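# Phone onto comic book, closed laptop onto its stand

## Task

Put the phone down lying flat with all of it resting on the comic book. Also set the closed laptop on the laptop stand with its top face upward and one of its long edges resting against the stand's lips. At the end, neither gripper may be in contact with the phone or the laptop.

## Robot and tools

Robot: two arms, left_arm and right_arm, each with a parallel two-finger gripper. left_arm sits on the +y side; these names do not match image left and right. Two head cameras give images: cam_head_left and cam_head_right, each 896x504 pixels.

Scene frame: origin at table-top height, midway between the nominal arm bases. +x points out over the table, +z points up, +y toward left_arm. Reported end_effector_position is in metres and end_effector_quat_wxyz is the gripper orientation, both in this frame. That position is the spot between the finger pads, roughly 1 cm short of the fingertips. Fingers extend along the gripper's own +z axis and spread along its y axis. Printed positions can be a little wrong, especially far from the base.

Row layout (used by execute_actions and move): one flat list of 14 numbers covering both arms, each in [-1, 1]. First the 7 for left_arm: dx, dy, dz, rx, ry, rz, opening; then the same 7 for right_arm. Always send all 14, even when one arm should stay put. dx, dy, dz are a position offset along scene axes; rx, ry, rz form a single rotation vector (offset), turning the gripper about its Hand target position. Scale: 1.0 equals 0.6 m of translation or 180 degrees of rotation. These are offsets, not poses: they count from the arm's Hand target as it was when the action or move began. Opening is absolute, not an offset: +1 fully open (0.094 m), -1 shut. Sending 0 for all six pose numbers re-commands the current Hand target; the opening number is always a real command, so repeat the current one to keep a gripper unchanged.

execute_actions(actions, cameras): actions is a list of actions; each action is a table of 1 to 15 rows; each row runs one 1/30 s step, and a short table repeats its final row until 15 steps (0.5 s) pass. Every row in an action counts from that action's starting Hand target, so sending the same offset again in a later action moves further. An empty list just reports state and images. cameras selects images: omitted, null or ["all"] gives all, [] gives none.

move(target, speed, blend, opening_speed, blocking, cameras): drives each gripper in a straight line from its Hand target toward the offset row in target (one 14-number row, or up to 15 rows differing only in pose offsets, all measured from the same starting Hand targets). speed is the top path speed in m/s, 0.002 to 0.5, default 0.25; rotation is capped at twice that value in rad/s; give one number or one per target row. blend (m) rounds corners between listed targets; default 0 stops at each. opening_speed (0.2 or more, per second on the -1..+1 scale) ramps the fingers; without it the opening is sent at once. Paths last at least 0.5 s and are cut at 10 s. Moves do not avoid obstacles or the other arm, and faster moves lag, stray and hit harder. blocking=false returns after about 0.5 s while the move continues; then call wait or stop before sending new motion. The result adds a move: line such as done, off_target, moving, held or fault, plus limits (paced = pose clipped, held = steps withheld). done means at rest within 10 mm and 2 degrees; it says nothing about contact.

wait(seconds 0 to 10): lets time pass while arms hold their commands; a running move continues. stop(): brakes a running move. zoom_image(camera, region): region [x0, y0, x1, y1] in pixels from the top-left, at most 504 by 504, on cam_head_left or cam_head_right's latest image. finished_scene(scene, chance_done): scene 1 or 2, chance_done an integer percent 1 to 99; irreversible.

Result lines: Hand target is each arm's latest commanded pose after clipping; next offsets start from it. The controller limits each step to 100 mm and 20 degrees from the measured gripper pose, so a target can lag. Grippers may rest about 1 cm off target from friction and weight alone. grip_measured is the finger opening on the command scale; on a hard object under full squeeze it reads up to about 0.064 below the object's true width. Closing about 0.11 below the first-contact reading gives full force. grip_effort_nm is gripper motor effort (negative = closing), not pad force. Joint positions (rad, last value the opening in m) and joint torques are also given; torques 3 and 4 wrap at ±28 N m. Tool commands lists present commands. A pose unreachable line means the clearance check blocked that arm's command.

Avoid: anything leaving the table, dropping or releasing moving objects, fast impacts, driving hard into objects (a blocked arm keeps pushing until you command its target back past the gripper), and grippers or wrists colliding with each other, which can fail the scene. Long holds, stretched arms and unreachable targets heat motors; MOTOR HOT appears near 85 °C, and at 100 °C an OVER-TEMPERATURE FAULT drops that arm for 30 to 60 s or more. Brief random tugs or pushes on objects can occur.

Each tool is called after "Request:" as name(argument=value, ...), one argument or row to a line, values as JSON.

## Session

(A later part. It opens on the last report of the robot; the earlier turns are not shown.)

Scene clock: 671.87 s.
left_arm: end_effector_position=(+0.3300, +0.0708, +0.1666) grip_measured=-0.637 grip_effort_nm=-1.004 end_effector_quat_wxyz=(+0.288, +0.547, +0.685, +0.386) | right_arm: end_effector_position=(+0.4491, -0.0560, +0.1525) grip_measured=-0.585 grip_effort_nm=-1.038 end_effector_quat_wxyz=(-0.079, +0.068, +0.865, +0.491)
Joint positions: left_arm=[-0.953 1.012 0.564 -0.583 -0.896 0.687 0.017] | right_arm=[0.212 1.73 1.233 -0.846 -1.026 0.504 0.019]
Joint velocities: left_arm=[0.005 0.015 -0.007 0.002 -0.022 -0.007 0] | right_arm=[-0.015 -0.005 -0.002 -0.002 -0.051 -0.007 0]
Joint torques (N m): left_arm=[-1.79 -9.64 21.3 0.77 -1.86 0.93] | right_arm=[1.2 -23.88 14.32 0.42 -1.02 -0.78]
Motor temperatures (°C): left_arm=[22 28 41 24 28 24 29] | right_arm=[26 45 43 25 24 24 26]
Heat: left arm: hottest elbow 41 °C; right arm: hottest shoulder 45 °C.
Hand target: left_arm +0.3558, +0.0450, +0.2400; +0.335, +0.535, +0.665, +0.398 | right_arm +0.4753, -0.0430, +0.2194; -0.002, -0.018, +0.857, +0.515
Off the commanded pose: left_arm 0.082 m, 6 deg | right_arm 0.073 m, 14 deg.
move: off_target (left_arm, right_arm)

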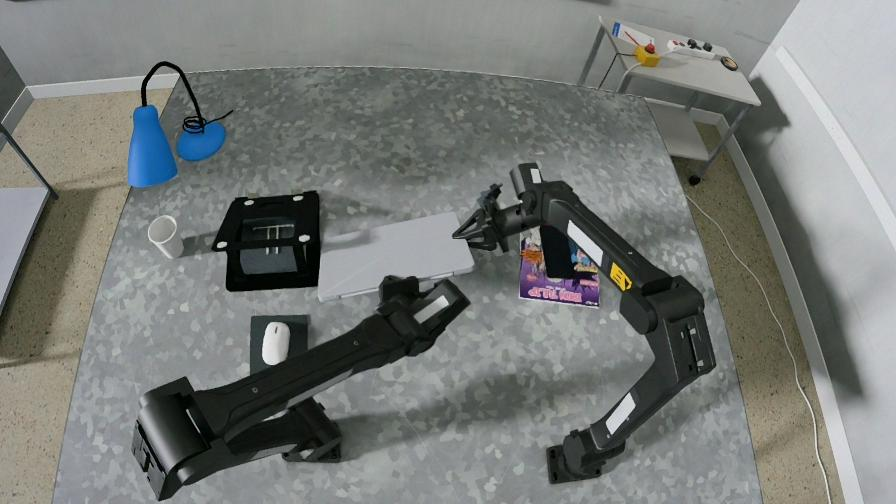

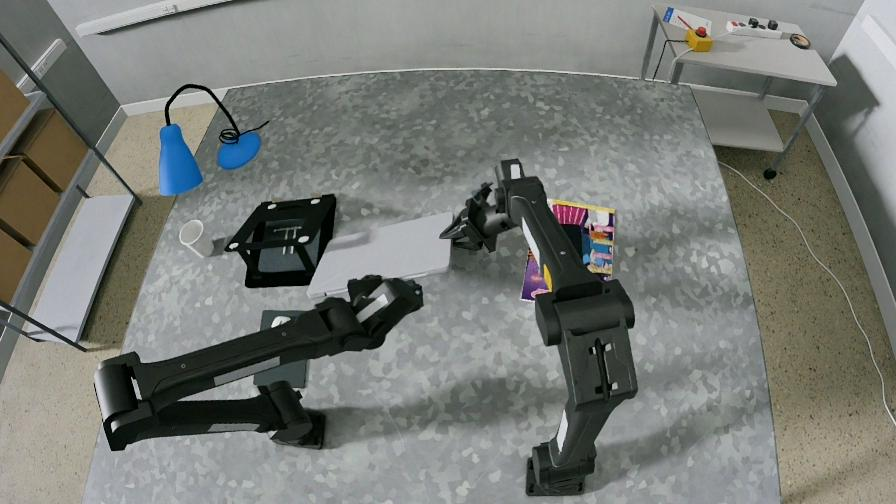

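Request:
move(
  target=[0,0.0,0.11,0,0,0,-0.85,0.0,0.0,0.11,0,0,0,-0.85],
  speed=0.08,
  cameras=[],
)

Request:
move(
  target=[0,0.0,0.07,0,0,0,-0.85,0.0,0.0,0.07,0,0,0,-0.85],
  speed=0.08,
  cameras=["cam_head_left","cam_head_right"],
)

Scene clock: 678.47 s.
left_arm: end_effector_position=(+0.3336, +0.0681, +0.2257) grip_measured=-0.637 grip_effort_nm=-1.009 end_effector_quat_wxyz=(+0.285, +0.541, +0.688, +0.390) | right_arm: end_effector_position=(+0.4560, -0.0551, +0.2126) grip_measured=-0.588 grip_effort_nm=-1.043 end_effector_quat_wxyz=(-0.079, +0.063, +0.866, +0.490)
Joint positions: left_arm=[-0.952 0.964 0.701 -0.783 -0.907 0.67 0.017] | right_arm=[0.211 1.686 1.347 -1.015 -1.023 0.486 0.019]
Joint velocities: left_arm=[0.005 -0.015 -0.002 -0.012 -0.037 -0.022 0.001] | right_arm=[-0.005 -0.005 -0.002 -0.012 -0.007 -0.022 0]
Joint torques (N m): left_arm=[-1.55 -8.59 23.39 1.03 -1.55 0.96] | right_arm=[1.32 -23.77 15.56 0.38 -1.12 -0.64]
Motor temperatures (°C): left_arm=[22 28 43 24 30 24 29] | right_arm=[26 45 43 25 25 24 26]
Heat: left arm: hottest elbow 43 °C; right arm: hottest shoulder 45 °C.
Hand target: left_arm +0.3568, +0.0440, +0.3059; +0.335, +0.535, +0.665, +0.399 | right_arm +0.4765, -0.0420, +0.2855; -0.002, -0.018, +0.857, +0.515
Off the commanded pose: left_arm 0.086 m, 6 deg | right_arm 0.076 m, 13 deg.
move: off_target (left_arm, right_arm); limits=paced
No camera images: "cameras" was empty.

Scene clock: 679.73 s.
left_arm: end_effector_position=(+0.3368, +0.0664, +0.2668) grip_measured=-0.637 grip_effort_nm=-1.013 end_effector_quat_wxyz=(+0.287, +0.536, +0.691, +0.391) | right_arm: end_effector_position=(+0.4615, -0.0545, +0.2545) grip_measured=-0.591 grip_effort_nm=-1.043 end_effector_quat_wxyz=(-0.076, +0.060, +0.866, +0.490)
Joint positions: left_arm=[-0.949 0.949 0.801 -0.896 -0.911 0.663 0.017] | right_arm=[0.21 1.669 1.44 -1.125 -1.023 0.476 0.019]
Joint velocities: left_arm=[-0.005 -0.005 0.002 -0.007 0.022 0.007 0] | right_arm=[-0.015 -0.015 0.002 0.002 -0.007 -0.051 -0.002]
Joint torques (N m): left_arm=[-2.32 -8.12 24.25 1.43 -1.48 1.07] | right_arm=[1.49 -23.71 16.06 0.51 -1.16 -0.55]
Motor temperatures (°C): left_arm=[22 28 43 24 30 24 29] | right_arm=[26 45 44 25 25 24 27]
Heat: left arm: hottest elbow 43 °C; right arm: hottest shoulder 45 °C.
Hand target: left_arm +0.3574, +0.0431, +0.3481; +0.335, +0.535, +0.665, +0.398 | right_arm +0.4773, -0.0413, +0.3275; -0.002, -0.018, +0.857, +0.515
Off the commanded pose: left_arm 0.087 m, 6 deg | right_arm 0.076 m, 13 deg.
move: off_target (left_arm, right_arm); limits=paced

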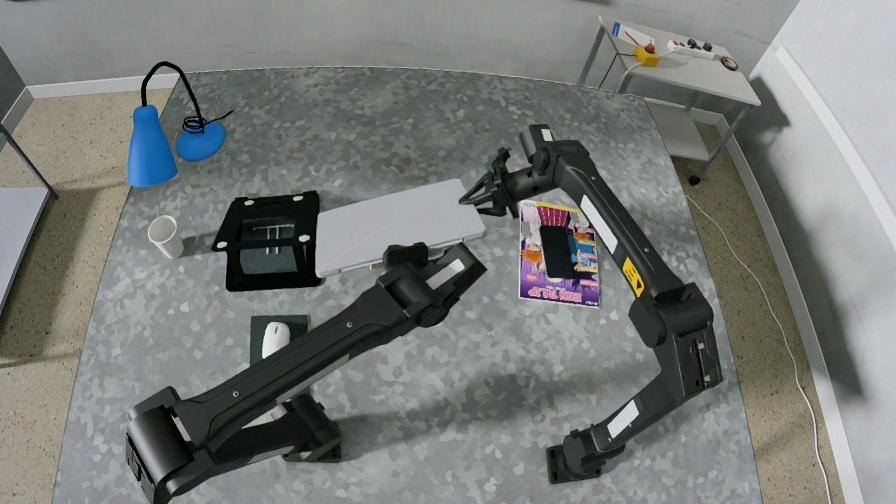

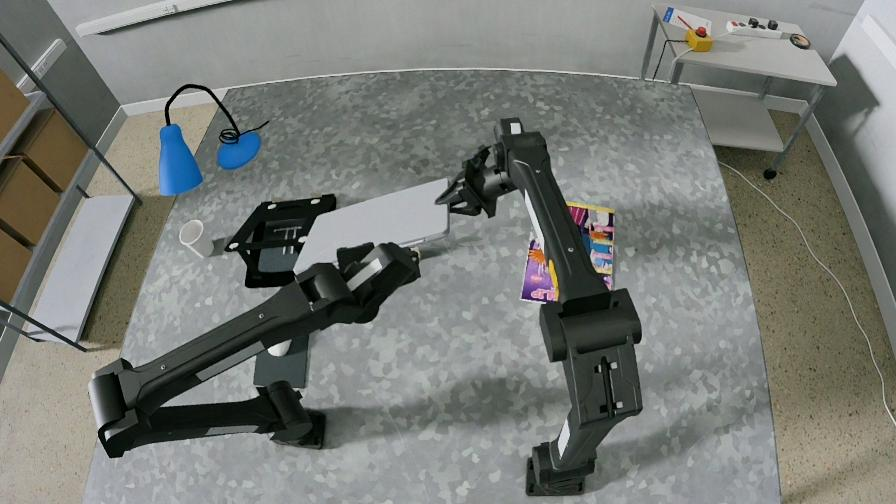

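Request:
move(
  target=[0.025,0.13,0.0,0,0,0,-0.85,0.015,0.12,0.0,0,0,0,-0.85],
  speed=0.08,
  cameras=["cam_head_left","cam_head_right"],
)

Scene clock: 689.47 s.
left_arm: end_effector_position=(+0.3614, +0.1238, +0.2952) grip_measured=-0.639 grip_effort_nm=-1.009 end_effector_quat_wxyz=(+0.286, +0.542, +0.695, +0.376) | right_arm: end_effector_position=(+0.4767, -0.0022, +0.2813) grip_measured=-0.591 grip_effort_nm=-1.043 end_effector_quat_wxyz=(-0.057, +0.074, +0.866, +0.492)
Joint positions: left_arm=[-0.711 0.825 0.801 -0.822 -0.738 0.933 0.017] | right_arm=[0.303 1.67 1.5 -0.966 -0.974 0.712 0.019]
Joint velocities: left_arm=[-0.015 -0.005 -0.007 -0.002 -0.007 0.051 0] | right_arm=[-0.005 -0.005 0.007 0.002 -0.007 -0.066 0.001]
Joint torques (N m): left_arm=[-0.38 -7.36 16.43 3.56 -1.13 0.88] | right_arm=[3.55 -19.9 15.57 1.68 -0.98 -0.77]
Motor temperatures (°C): left_arm=[22 28 47 24 30 24 29] | right_arm=[26 46 49 25 26 24 27]
Heat: left arm: hottest elbow 47 °C; right arm: hottest elbow 49 °C.
Hand target: left_arm +0.3733, +0.1212, +0.3486; +0.335, +0.535, +0.666, +0.399 | right_arm +0.4864, +0.0308, +0.3261; -0.003, -0.018, +0.858, +0.514
Off the commanded pose: left_arm 0.054 m, 7 deg | right_arm 0.057 m, 13 deg.
move: off_target (left_arm, right_arm)

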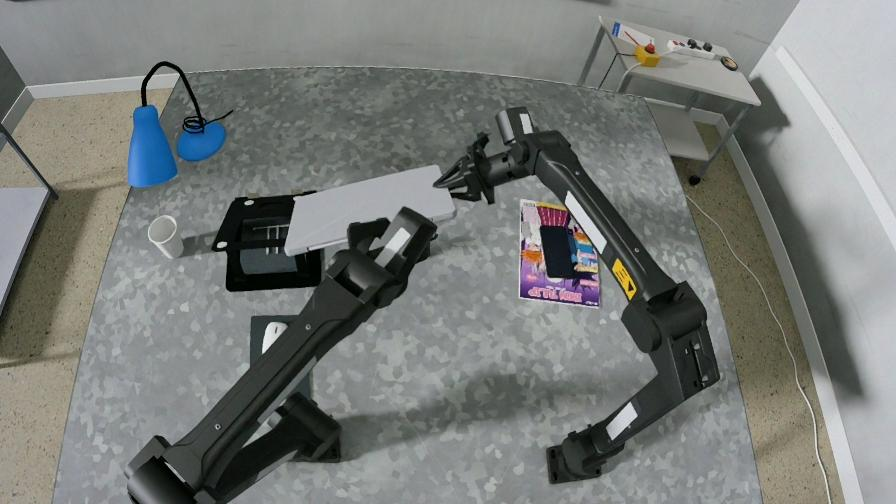

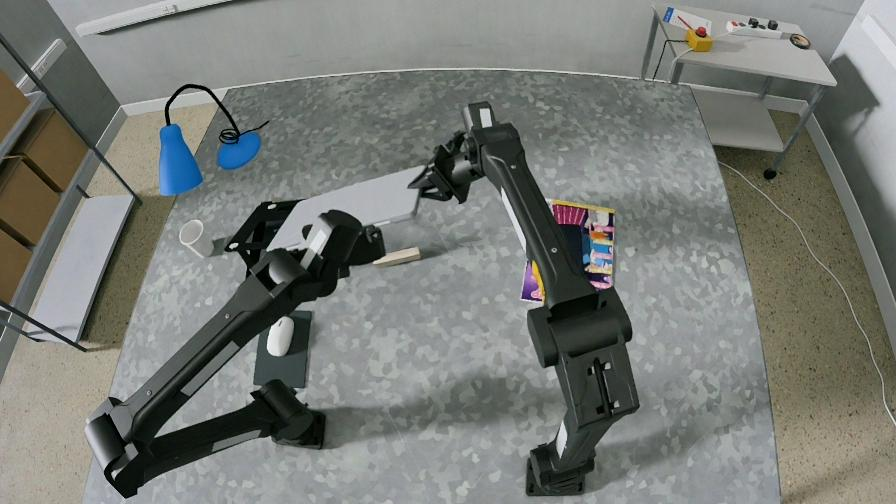

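Request:
move(
  target=[0.025,0.13,0.0,0,0,-0.022,-0.85,0.011,0.115,0.01,0,0,-0.022,-0.85],
  speed=0.08,
  cameras=["cam_head_left","cam_head_right"],
)

Scene clock: 693.67 s.
left_arm: end_effector_position=(+0.3776, +0.1994, +0.2900) grip_measured=-0.640 grip_effort_nm=-1.009 end_effector_quat_wxyz=(+0.291, +0.564, +0.694, +0.341) | right_arm: end_effector_position=(+0.4823, +0.0664, +0.2783) grip_measured=-0.591 grip_effort_nm=-1.038 end_effector_quat_wxyz=(-0.046, +0.107, +0.868, +0.482)
Joint positions: left_arm=[-0.34 0.72 0.745 -0.727 -0.388 1.236 0.017] | right_arm=[0.425 1.702 1.526 -0.779 -0.863 0.966 0.019]
Joint velocities: left_arm=[0.005 -0.015 -0.007 -0.022 -0.037 0.022 0] | right_arm=[-0.005 -0.024 0.002 0.007 -0.051 -0.007 0]
Joint torques (N m): left_arm=[-0.79 -8.18 15.98 4.6 -0.41 0.96] | right_arm=[3.08 -20.78 16.28 2.21 -0.81 -0.86]
Motor temperatures (°C): left_arm=[22 28 47 24 30 24 29] | right_arm=[26 46 51 25 26 24 27]
Heat: left arm: hottest elbow 47 °C; right arm: hottest elbow 51 °C.
Hand target: left_arm +0.3895, +0.1996, +0.3492; +0.347, +0.558, +0.647, +0.387 | right_arm +0.4935, +0.1000, +0.3309; +0.014, +0.011, +0.858, +0.513
Off the commanded pose: left_arm 0.060 m, 10 deg | right_arm 0.064 m, 13 deg.
move: off_target (left_arm, right_arm)

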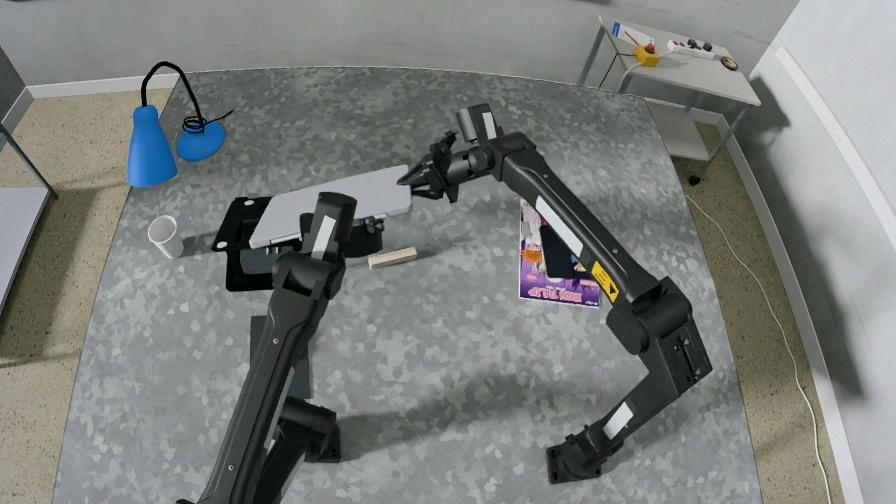

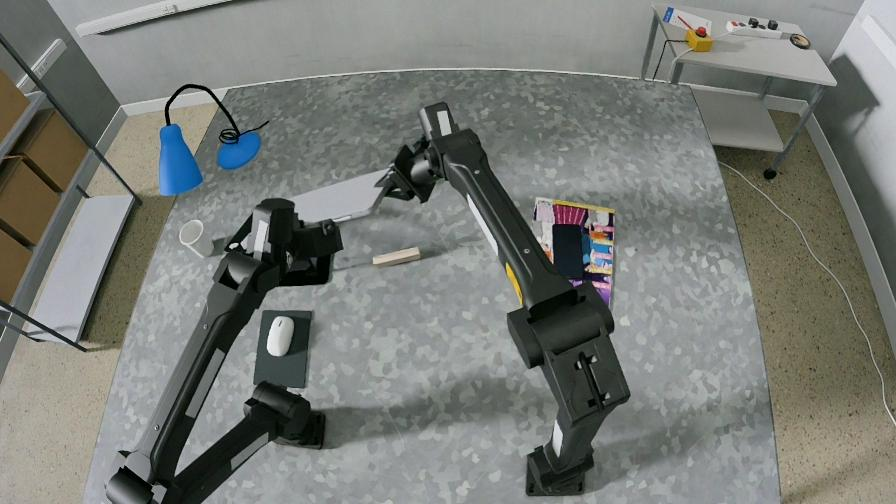

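Request:
zoom_image(
  camera="cam_head_left",
  region=[210, 130, 450, 300],
)

Request:
zoom_image(
  camera="cam_head_right",
  region=[210, 130, 450, 300],
)

Scaled by 2.100.

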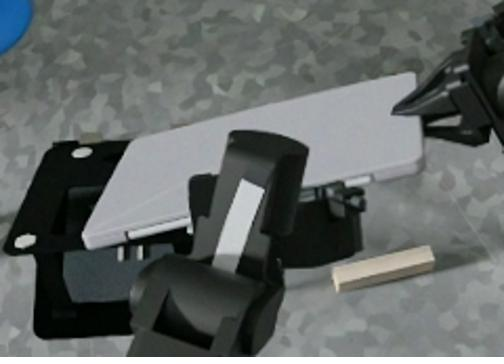

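Scaled by 2.100.

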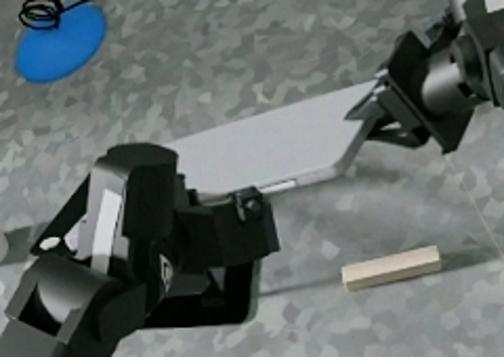

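Request:
move(
  target=[0.013,0.133,0.01,0,0,-0.008,-0.85,0.005,0.128,-0.07,0,0,-0.008,-0.85],
  speed=0.08,
  cameras=["cam_head_left","cam_head_right"],
)

Request:
zoom_image(
  camera="cam_head_left",
  region=[180, 130, 420, 300],
)

Request:
zoom_image(
  camera="cam_head_right",
  region=[180, 130, 420, 300],
)

Scene clock: 719.50 s.
left_arm: end_effector_position=(+0.3761, +0.2783, +0.2785) grip_measured=-0.642 grip_effort_nm=-1.004 end_effector_quat_wxyz=(+0.290, +0.570, +0.704, +0.307) | right_arm: end_effector_position=(+0.4821, +0.1480, +0.2609) grip_measured=-0.591 grip_effort_nm=-1.038 end_effector_quat_wxyz=(-0.036, +0.108, +0.863, +0.492)
Joint positions: left_arm=[0.058 0.698 0.726 -0.727 -0.036 1.465 0.017] | right_arm=[0.551 1.784 1.563 -0.588 -0.782 1.132 0.019]
Joint velocities: left_arm=[-0.005 -0.005 0.007 -0.007 -0.095 -0.037 -0.001] | right_arm=[-0.015 -0.024 -0.037 -0.007 0.066 -0.007 0]
Joint torques (N m): left_arm=[-1.49 -7.41 18.09 5.24 0.42 0.8] | right_arm=[2.26 -20.01 15.24 2.44 -0.13 -1.06]
Motor temperatures (°C): left_arm=[22 28 49 24 28 25 29] | right_arm=[26 45 54 25 25 25 27]
Heat: left arm: hottest elbow 49 °C; right arm: hottest elbow 54 °C.
Hand target: left_arm +0.3984, +0.2798, +0.3555; +0.351, +0.566, +0.640, +0.383 | right_arm +0.4964, +0.1765, +0.2876; +0.020, +0.021, +0.858, +0.512
Off the commanded pose: left_arm 0.080 m, 13 deg | right_arm 0.043 m, 12 deg.
move: off_target (left_arm, right_arm)

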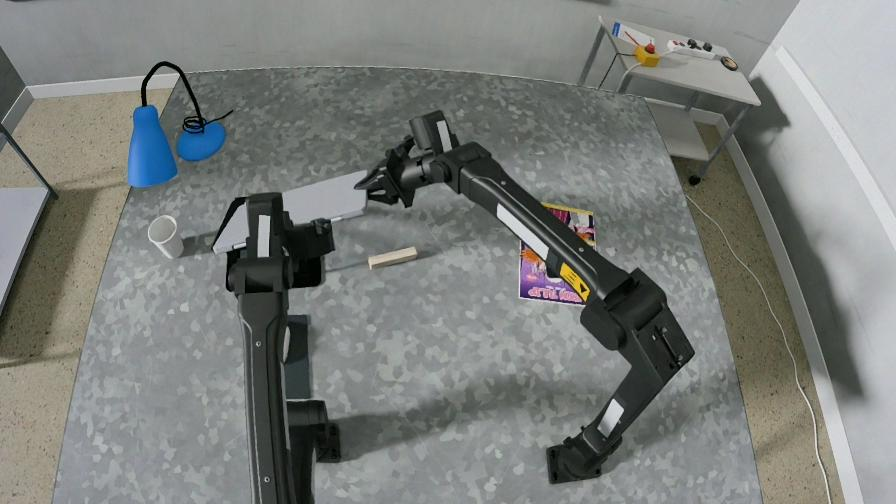

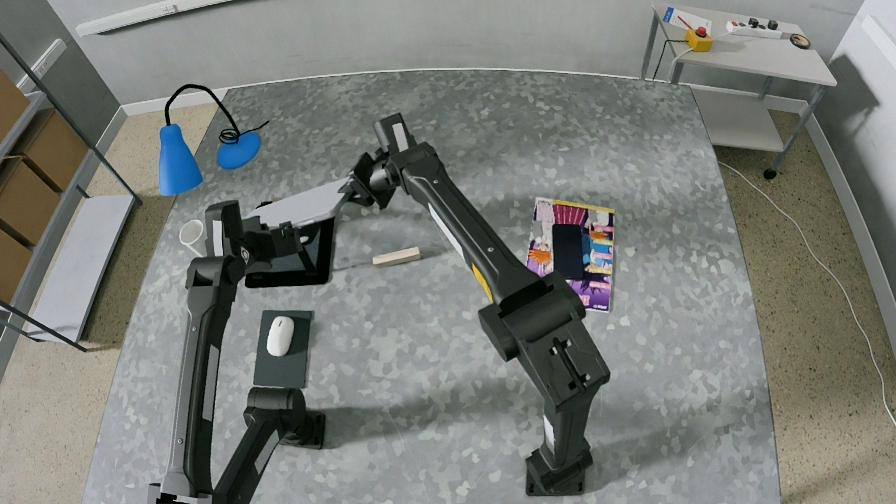

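Scaled by 2.100.

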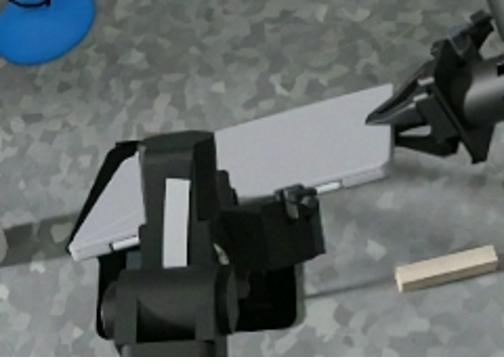

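Scaled by 2.100.

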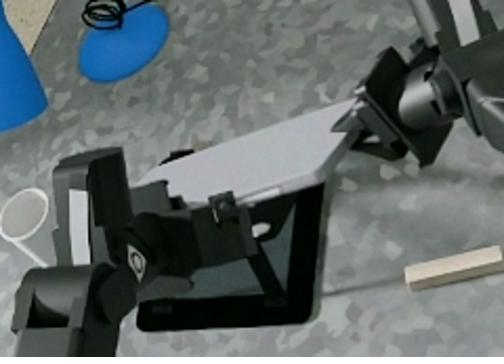

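Request:
move(
  target=[0.02,0.11,0.01,0,0,-0.01,-0.85,0.005,0.10,-0.065,0,0,-0.01,-0.85],
  speed=0.08,
  cameras=["cam_head_left","cam_head_right"],
)

Request:
zoom_image(
  camera="cam_head_left",
  region=[160, 130, 400, 300],
)

Request:
zoom_image(
  camera="cam_head_right",
  region=[160, 130, 400, 300],
)

Scene clock: 729.97 s.
left_arm: end_effector_position=(+0.3790, +0.3388, +0.2602) grip_measured=-0.647 grip_effort_nm=-1.009 end_effector_quat_wxyz=(+0.301, +0.573, +0.710, +0.278) | right_arm: end_effector_position=(+0.4854, +0.2087, +0.2396) grip_measured=-0.591 grip_effort_nm=-1.038 end_effector_quat_wxyz=(-0.026, +0.116, +0.858, +0.499)
Joint positions: left_arm=[0.356 0.778 0.726 -0.701 0.236 1.64 0.017] | right_arm=[0.634 1.873 1.615 -0.461 -0.707 1.24 0.019]
Joint velocities: left_arm=[-0.015 -0.005 0.012 -0.002 0.022 -0.066 0] | right_arm=[-0.005 -0.015 0.012 0.002 -0.037 -0.022 0]
Joint torques (N m): left_arm=[-1.79 -7.94 20.9 4.98 1.31 0.65] | right_arm=[2.02 -20.31 14.54 2.56 0.16 -1.18]
Motor temperatures (°C): left_arm=[22 28 49 25 28 25 29] | right_arm=[26 44 57 25 25 26 27]
Heat: left arm: hottest elbow 49 °C; right arm: hottest elbow 57 °C.
Hand target: left_arm +0.4091, +0.3455, +0.3556; +0.356, +0.577, +0.631, +0.377 | right_arm +0.4996, +0.2359, +0.2474; +0.027, +0.035, +0.858, +0.511
Off the commanded pose: left_arm 0.106 m, 16 deg; position clipped | right_arm 0.032 m, 11 deg.
move: off_target (left_arm, right_arm); limits=paced

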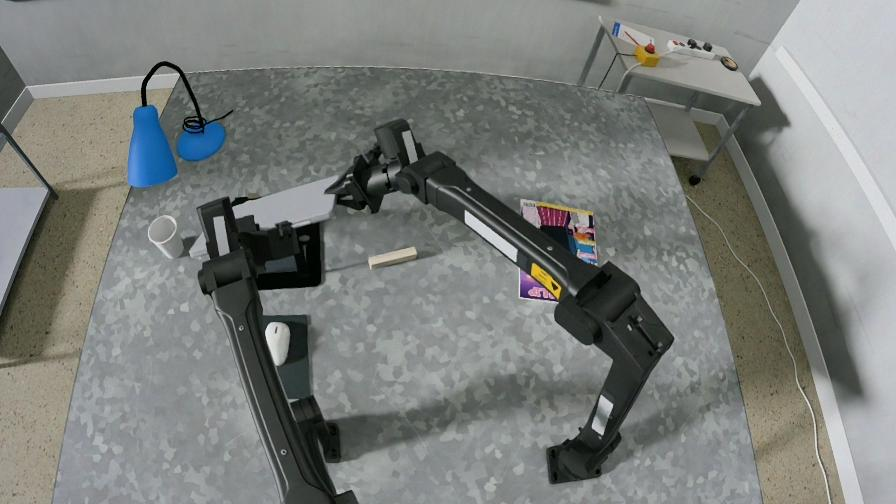

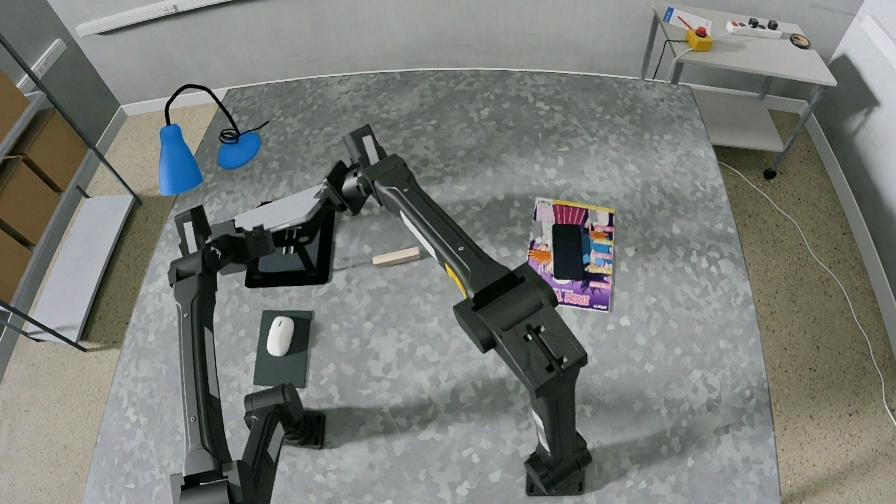

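Scaled by 2.100.

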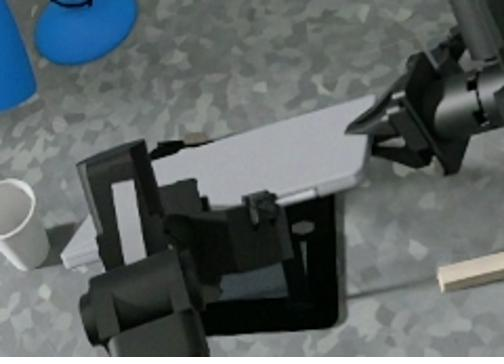

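Scaled by 2.100.

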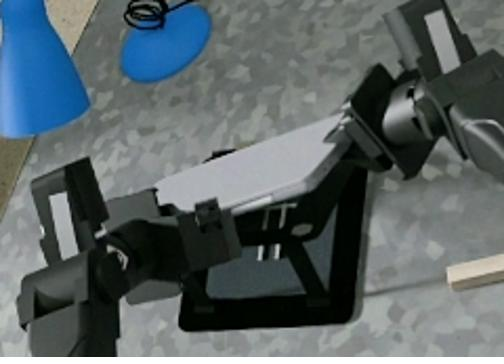

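Request:
move(
  target=[0.0,0.035,0.01,0,0,-0.03,-0.85,-0.035,0.01,-0.08,0,0,-0.03,-0.85],
  speed=0.08,
  cameras=["cam_head_left","cam_head_right"],
)

Request:
zoom_image(
  camera="cam_head_left",
  region=[160, 130, 400, 300],
)

Request:
zoom_image(
  camera="cam_head_right",
  region=[160, 130, 400, 300],
)

Scene clock: 741.07 s.
left_arm: end_effector_position=(+0.3779, +0.3614, +0.2510) grip_measured=-0.649 grip_effort_nm=-1.009 end_effector_quat_wxyz=(+0.328, +0.592, +0.690, +0.258) | right_arm: end_effector_position=(+0.4819, +0.2299, +0.2267) grip_measured=-0.591 grip_effort_nm=-1.038 end_effector_quat_wxyz=(+0.009, +0.139, +0.843, +0.519)
Joint positions: left_arm=[0.497 0.831 0.726 -0.691 0.421 1.77 0.016] | right_arm=[0.676 1.873 1.543 -0.27 -0.616 1.34 0.019]
Joint velocities: left_arm=[-0.005 -0.005 -0.012 0.002 0.051 -0.037 0] | right_arm=[-0.024 -0.005 0.007 -0.007 0.051 -0.037 0]
Joint torques (N m): left_arm=[-2.32 -10.23 20.71 4.26 1.92 0.56] | right_arm=[2.02 -21.13 8.2 2.76 0.77 -1.26]
Motor temperatures (°C): left_arm=[22 28 51 25 29 25 29] | right_arm=[26 43 56 25 25 26 28]
Heat: left arm: hottest elbow 51 °C; right arm: hottest elbow 56 °C.
Hand target: left_arm +0.4053, +0.3659, +0.3474; +0.372, +0.607, +0.604, +0.359 | right_arm +0.4779, +0.2419, +0.1997; +0.051, +0.075, +0.856, +0.509
Off the commanded pose: left_arm 0.115 m, 16 deg; position clipped | right_arm 0.030 m, 9 deg.
move: off_target (left_arm, right_arm); limits=paced

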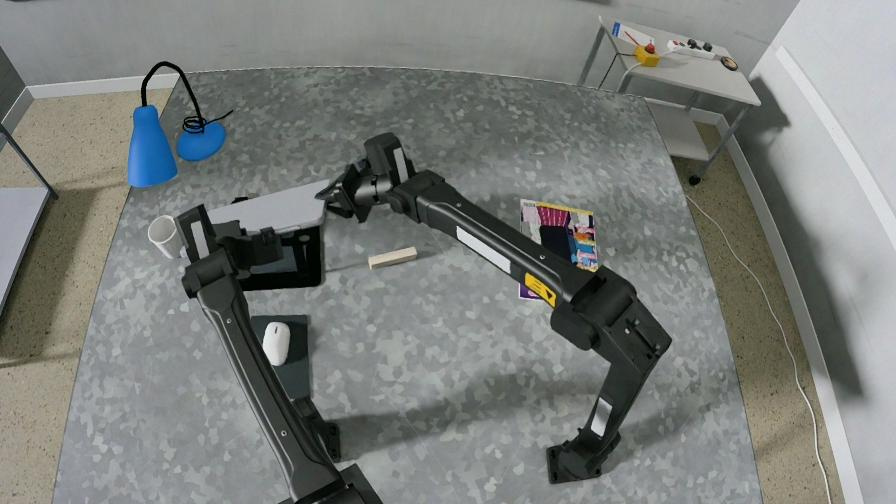

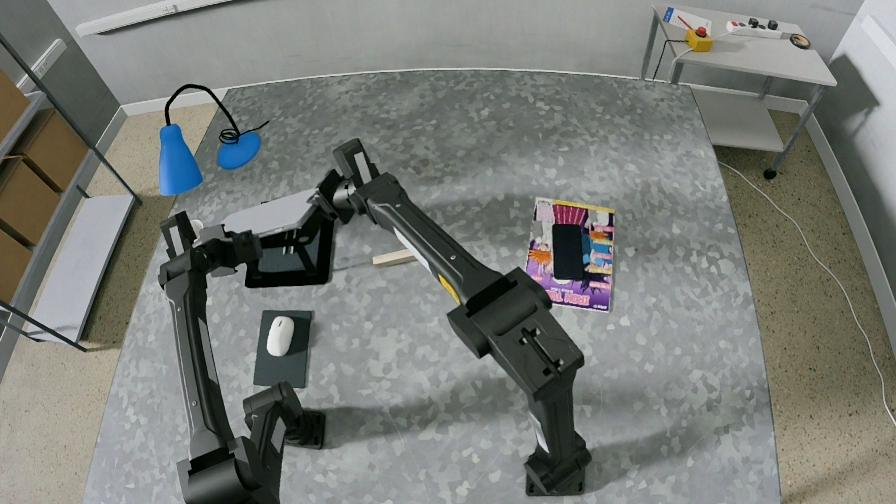

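Scaled by 2.100.

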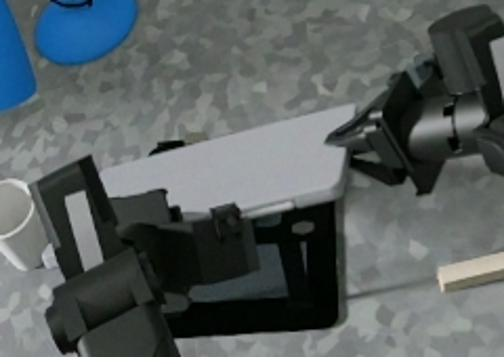

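Scaled by 2.100.

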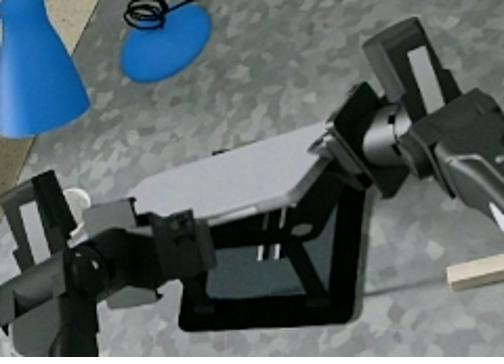

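Request:
move(
  target=[0.0,0.06,-0.02,0,0,-0.01,-0.85,-0.015,0.055,-0.05,0,0,-0.01,-0.85],
  speed=0.08,
  cameras=["cam_head_left","cam_head_right"],
)

Request:
zoom_image(
  camera="cam_head_left",
  region=[140, 130, 380, 300],
)

Request:
zoom_image(
  camera="cam_head_right",
  region=[160, 130, 400, 300],
)

Scene clock: 748.53 s.
left_arm: end_effector_position=(+0.3757, +0.3928, +0.2366) grip_measured=-0.653 grip_effort_nm=-1.009 end_effector_quat_wxyz=(+0.343, +0.601, +0.677, +0.251) | right_arm: end_effector_position=(+0.4741, +0.2576, +0.2125) grip_measured=-0.591 grip_effort_nm=-1.038 end_effector_quat_wxyz=(+0.024, +0.153, +0.836, +0.526)
Joint positions: left_arm=[0.629 0.907 0.726 -0.668 0.553 1.895 0.016] | right_arm=[0.726 1.902 1.53 -0.175 -0.54 1.402 0.019]
Joint velocities: left_arm=[-0.005 0.005 -0.002 -0.022 -0.066 -0.066 0] | right_arm=[-0.015 -0.015 -0.012 -0.012 -0.051 0.007 0]
Joint torques (N m): left_arm=[-1.85 -10.81 20.81 3.75 2.21 0.37] | right_arm=[2.26 -19.55 8.77 2.56 0.61 -1.29]
Motor temperatures (°C): left_arm=[22 28 52 25 31 24 29] | right_arm=[26 43 55 25 25 27 28]
Heat: left arm: hottest elbow 52 °C; right arm: hottest elbow 55 °C.
Hand target: left_arm +0.4047, +0.4017, +0.3322; +0.377, +0.617, +0.594, +0.353 | right_arm +0.4690, +0.2747, +0.1695; +0.059, +0.088, +0.855, +0.508
Off the commanded pose: left_arm 0.104 m, 16 deg; position clipped | right_arm 0.046 m, 9 deg.
move: off_target (left_arm, right_arm); limits=paced

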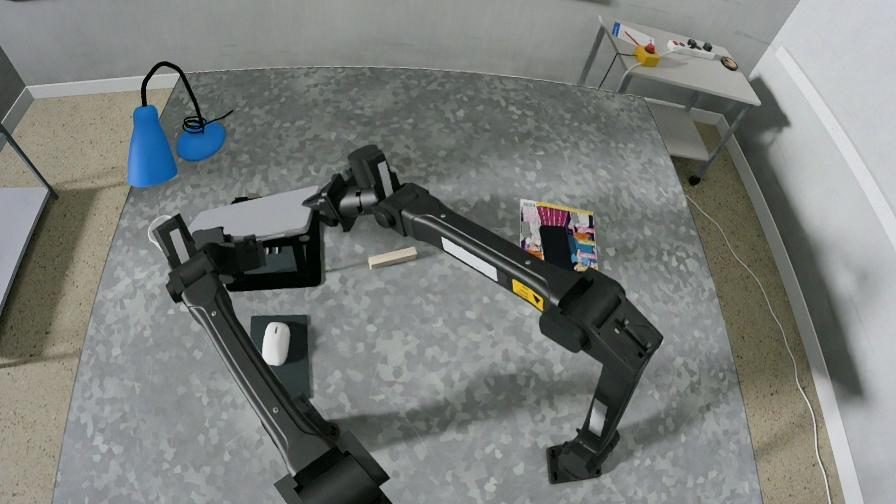

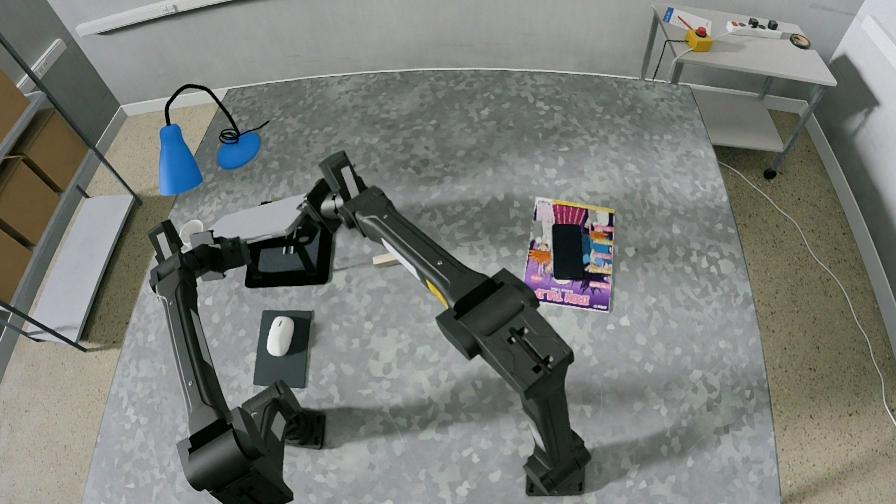

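Scaled by 2.100.

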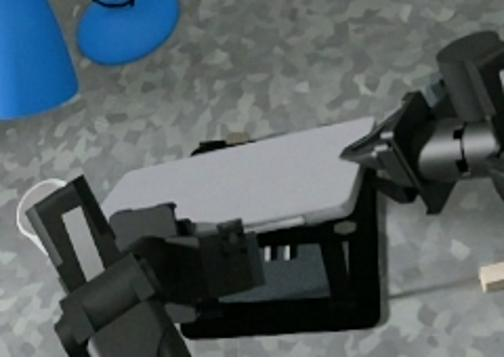

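Scaled by 2.100.

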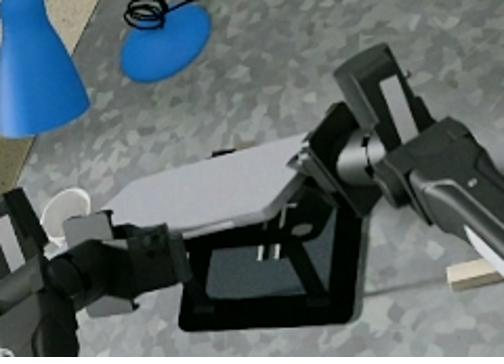

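Request:
move(
  target=[0.0,-0.01,-0.07,0,0,0,-0.85,-0.02,-0.015,-0.08,0,0,-0.01,-0.85],
  speed=0.06,
  cameras=["cam_head_left","cam_head_right"],
)

Request:
zoom_image(
  camera="cam_head_left",
  region=[140, 130, 380, 300],
)

Request:
zoom_image(
  camera="cam_head_right",
  region=[160, 130, 400, 300],
)

Scene clock: 755.67 s.
left_arm: end_effector_position=(+0.3752, +0.3921, +0.2111) grip_measured=-0.655 grip_effort_nm=-1.004 end_effector_quat_wxyz=(+0.343, +0.607, +0.667, +0.263) | right_arm: end_effector_position=(+0.4672, +0.2530, +0.1818) grip_measured=-0.590 grip_effort_nm=-1.033 end_effector_quat_wxyz=(+0.037, +0.165, +0.826, +0.538)
Joint positions: left_arm=[0.629 0.914 0.653 -0.565 0.554 1.912 0.016] | right_arm=[0.734 1.907 1.428 -0.021 -0.508 1.439 0.019]
Joint velocities: left_arm=[-0.005 -0.005 -0.007 0.007 0.037 -0.007 0.001] | right_arm=[-0.005 -0.015 -0.007 -0.012 -0.007 0.007 0]
Joint torques (N m): left_arm=[-2.49 -11.22 17.83 4.4 1.96 0.13] | right_arm=[2.37 -18.08 7.24 2.3 0.6 -1.39]
Motor temperatures (°C): left_arm=[22 28 52 24 33 24 29] | right_arm=[26 43 53 25 25 27 28]
Heat: left arm: hottest elbow 52 °C; right arm: hottest elbow 53 °C.
Hand target: left_arm +0.4044, +0.3956, +0.2905; +0.377, +0.617, +0.594, +0.353 | right_arm +0.4561, +0.2655, +0.1216; +0.067, +0.101, +0.854, +0.506
Off the commanded pose: left_arm 0.085 m, 14 deg | right_arm 0.062 m, 9 deg.
move: off_target (left_arm, right_arm)

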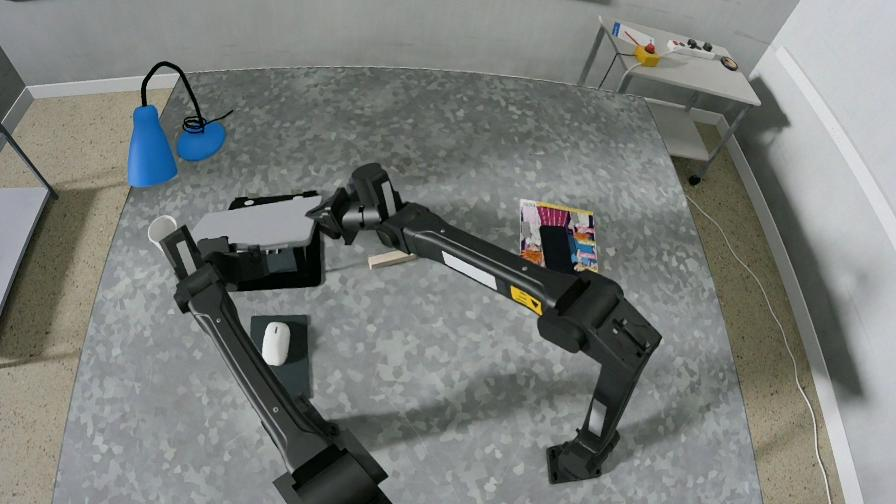

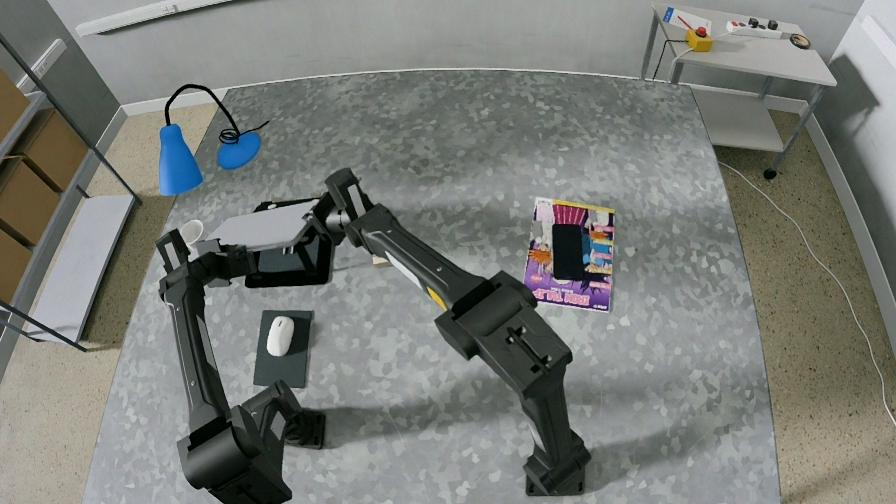

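Scaled by 2.100.

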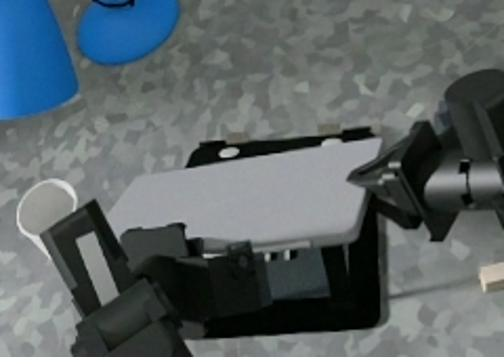

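Scaled by 2.100.

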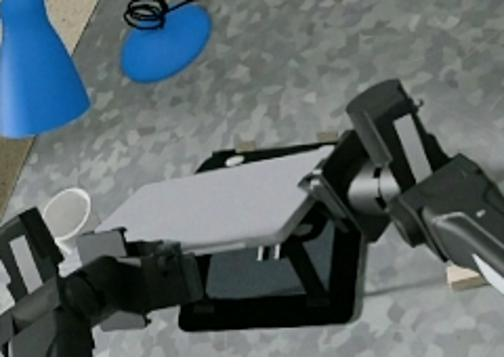

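Request:
move(
  target=[0.06,-0.04,-0.05,0,0,0,-0.85,0.055,-0.045,-0.055,0,0,-0.01,-0.85],
  speed=0.06,
  cameras=["cam_head_left","cam_head_right"],
)

Request:
zoom_image(
  camera="cam_head_left",
  region=[140, 130, 380, 300],
)

Request:
zoom_image(
  camera="cam_head_right",
  region=[160, 130, 400, 300],
)

Scene clock: 762.87 s.
left_arm: end_effector_position=(+0.4008, +0.3762, +0.1867) grip_measured=-0.655 grip_effort_nm=-1.009 end_effector_quat_wxyz=(+0.331, +0.614, +0.661, +0.277) | right_arm: end_effector_position=(+0.4906, +0.2382, +0.1500) grip_measured=-0.590 grip_effort_nm=-1.038 end_effector_quat_wxyz=(+0.043, +0.173, +0.821, +0.542)
Joint positions: left_arm=[0.513 0.968 0.607 -0.411 0.451 1.846 0.016] | right_arm=[0.695 1.963 1.413 0.057 -0.527 1.435 0.019]
Joint velocities: left_arm=[0.005 0.005 -0.002 0.017 0.037 -0.022 -0.001] | right_arm=[-0.024 -0.005 -0.002 -0.007 0.051 -0.007 0]
Joint torques (N m): left_arm=[-4.84 -10.11 16.85 4.97 1.57 -0.11] | right_arm=[0.79 -18.78 7.23 1.69 0.39 -1.5]
Motor temperatures (°C): left_arm=[22 28 53 25 34 24 29] | right_arm=[26 42 51 25 25 28 28]
Heat: left arm: hottest elbow 53 °C; right arm: hottest elbow 51 °C.
Hand target: left_arm +0.4399, +0.3711, +0.2604; +0.378, +0.616, +0.594, +0.353 | right_arm +0.4884, +0.2376, +0.0886; +0.075, +0.115, +0.852, +0.505
Off the commanded pose: left_arm 0.084 m, 13 deg | right_arm 0.061 m, 9 deg.
move: off_target (left_arm, right_arm)

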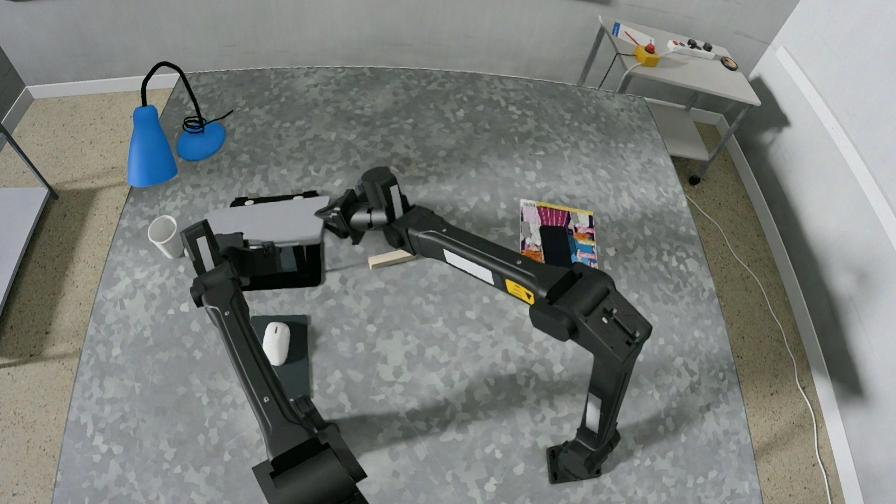

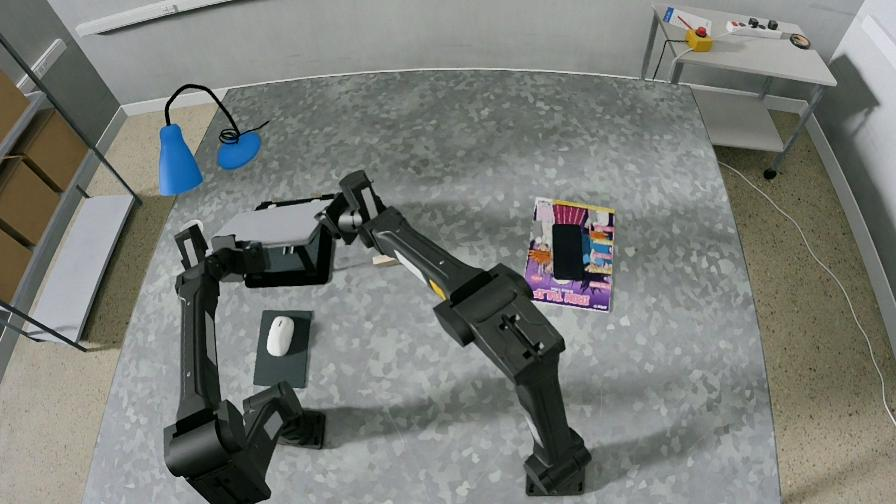

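Scaled by 2.100.

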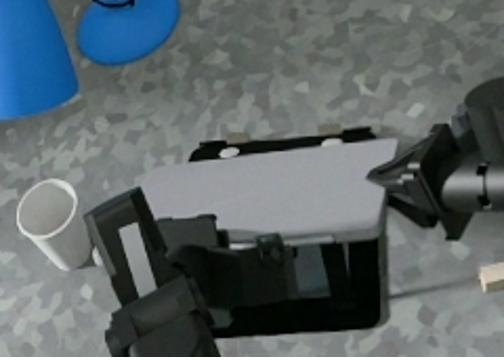

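Scaled by 2.100.

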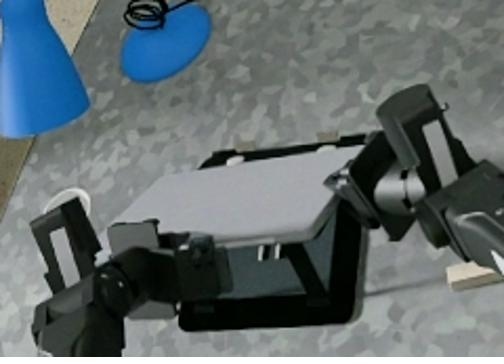

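Request:
move(
  target=[0.04,-0.01,-0.06,0,0,0,-0.85,0.035,-0.01,-0.065,0,0,-0.01,-0.85],
  speed=0.06,
  cameras=["cam_head_left","cam_head_right"],
)

Request:
zoom_image(
  camera="cam_head_left",
  region=[140, 130, 380, 300],
)

Request:
zoom_image(
  camera="cam_head_right",
  region=[160, 130, 400, 300],
)

Scene clock: 769.17 s.
left_arm: end_effector_position=(+0.4268, +0.3707, +0.1637) grip_measured=-0.658 grip_effort_nm=-1.009 end_effector_quat_wxyz=(+0.333, +0.622, +0.645, +0.293) | right_arm: end_effector_position=(+0.5117, +0.2314, +0.1213) grip_measured=-0.585 grip_effort_nm=-1.043 end_effector_quat_wxyz=(+0.059, +0.178, +0.814, +0.550)
Joint positions: left_arm=[0.454 1.063 0.579 -0.24 0.413 1.83 0.016] | right_arm=[0.671 2.025 1.413 0.147 -0.522 1.433 0.02]
Joint velocities: left_arm=[-0.015 -0.005 0.002 0.007 0.007 -0.007 0] | right_arm=[0.005 -0.015 -0.002 -0.007 -0.022 0.007 -0.001]
Joint torques (N m): left_arm=[-4.13 -10.17 15.39 4.59 1.17 -0.31] | right_arm=[0.85 -17.79 7.54 0.98 0.4 -1.46]
Motor temperatures (°C): left_arm=[22 28 53 25 34 24 29] | right_arm=[26 42 50 25 25 28 28]
Heat: left arm: hottest elbow 53 °C; right arm: hottest elbow 50 °C.
Hand target: left_arm +0.4634, +0.3648, +0.2245; +0.378, +0.616, +0.594, +0.353 | right_arm +0.5087, +0.2310, +0.0493; +0.083, +0.128, +0.850, +0.504
Off the commanded pose: left_arm 0.071 m, 10 deg | right_arm 0.072 m, 9 deg.
move: off_target (left_arm, right_arm)

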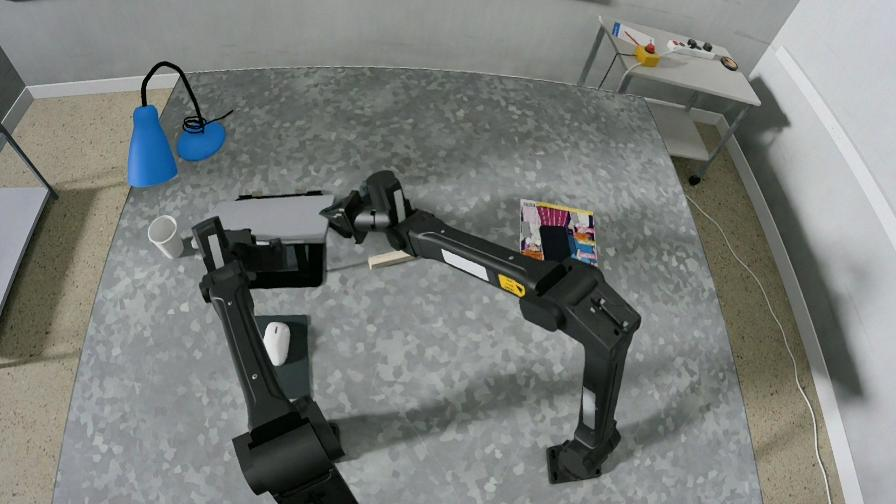

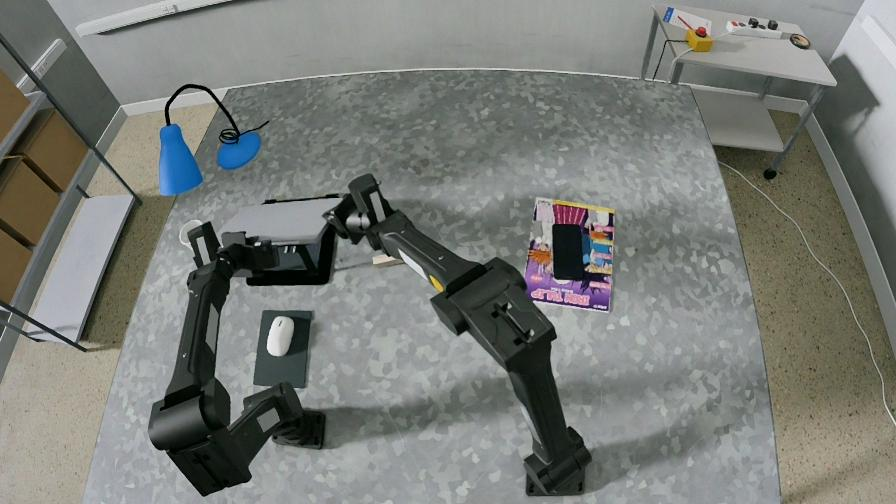

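Scaled by 2.100.

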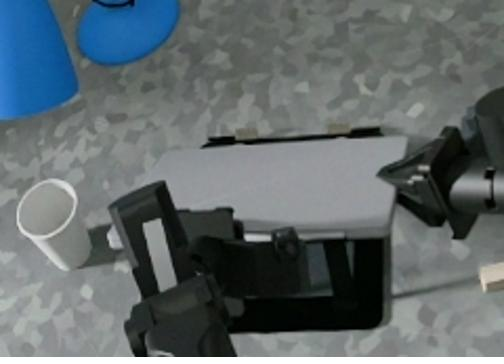

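Scaled by 2.100.

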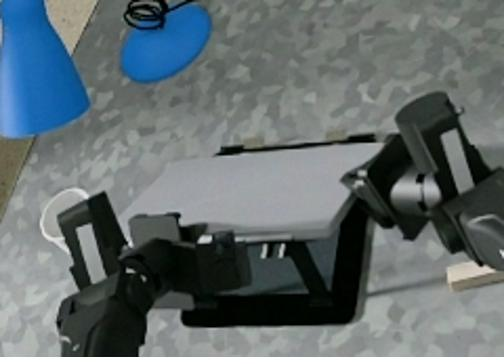

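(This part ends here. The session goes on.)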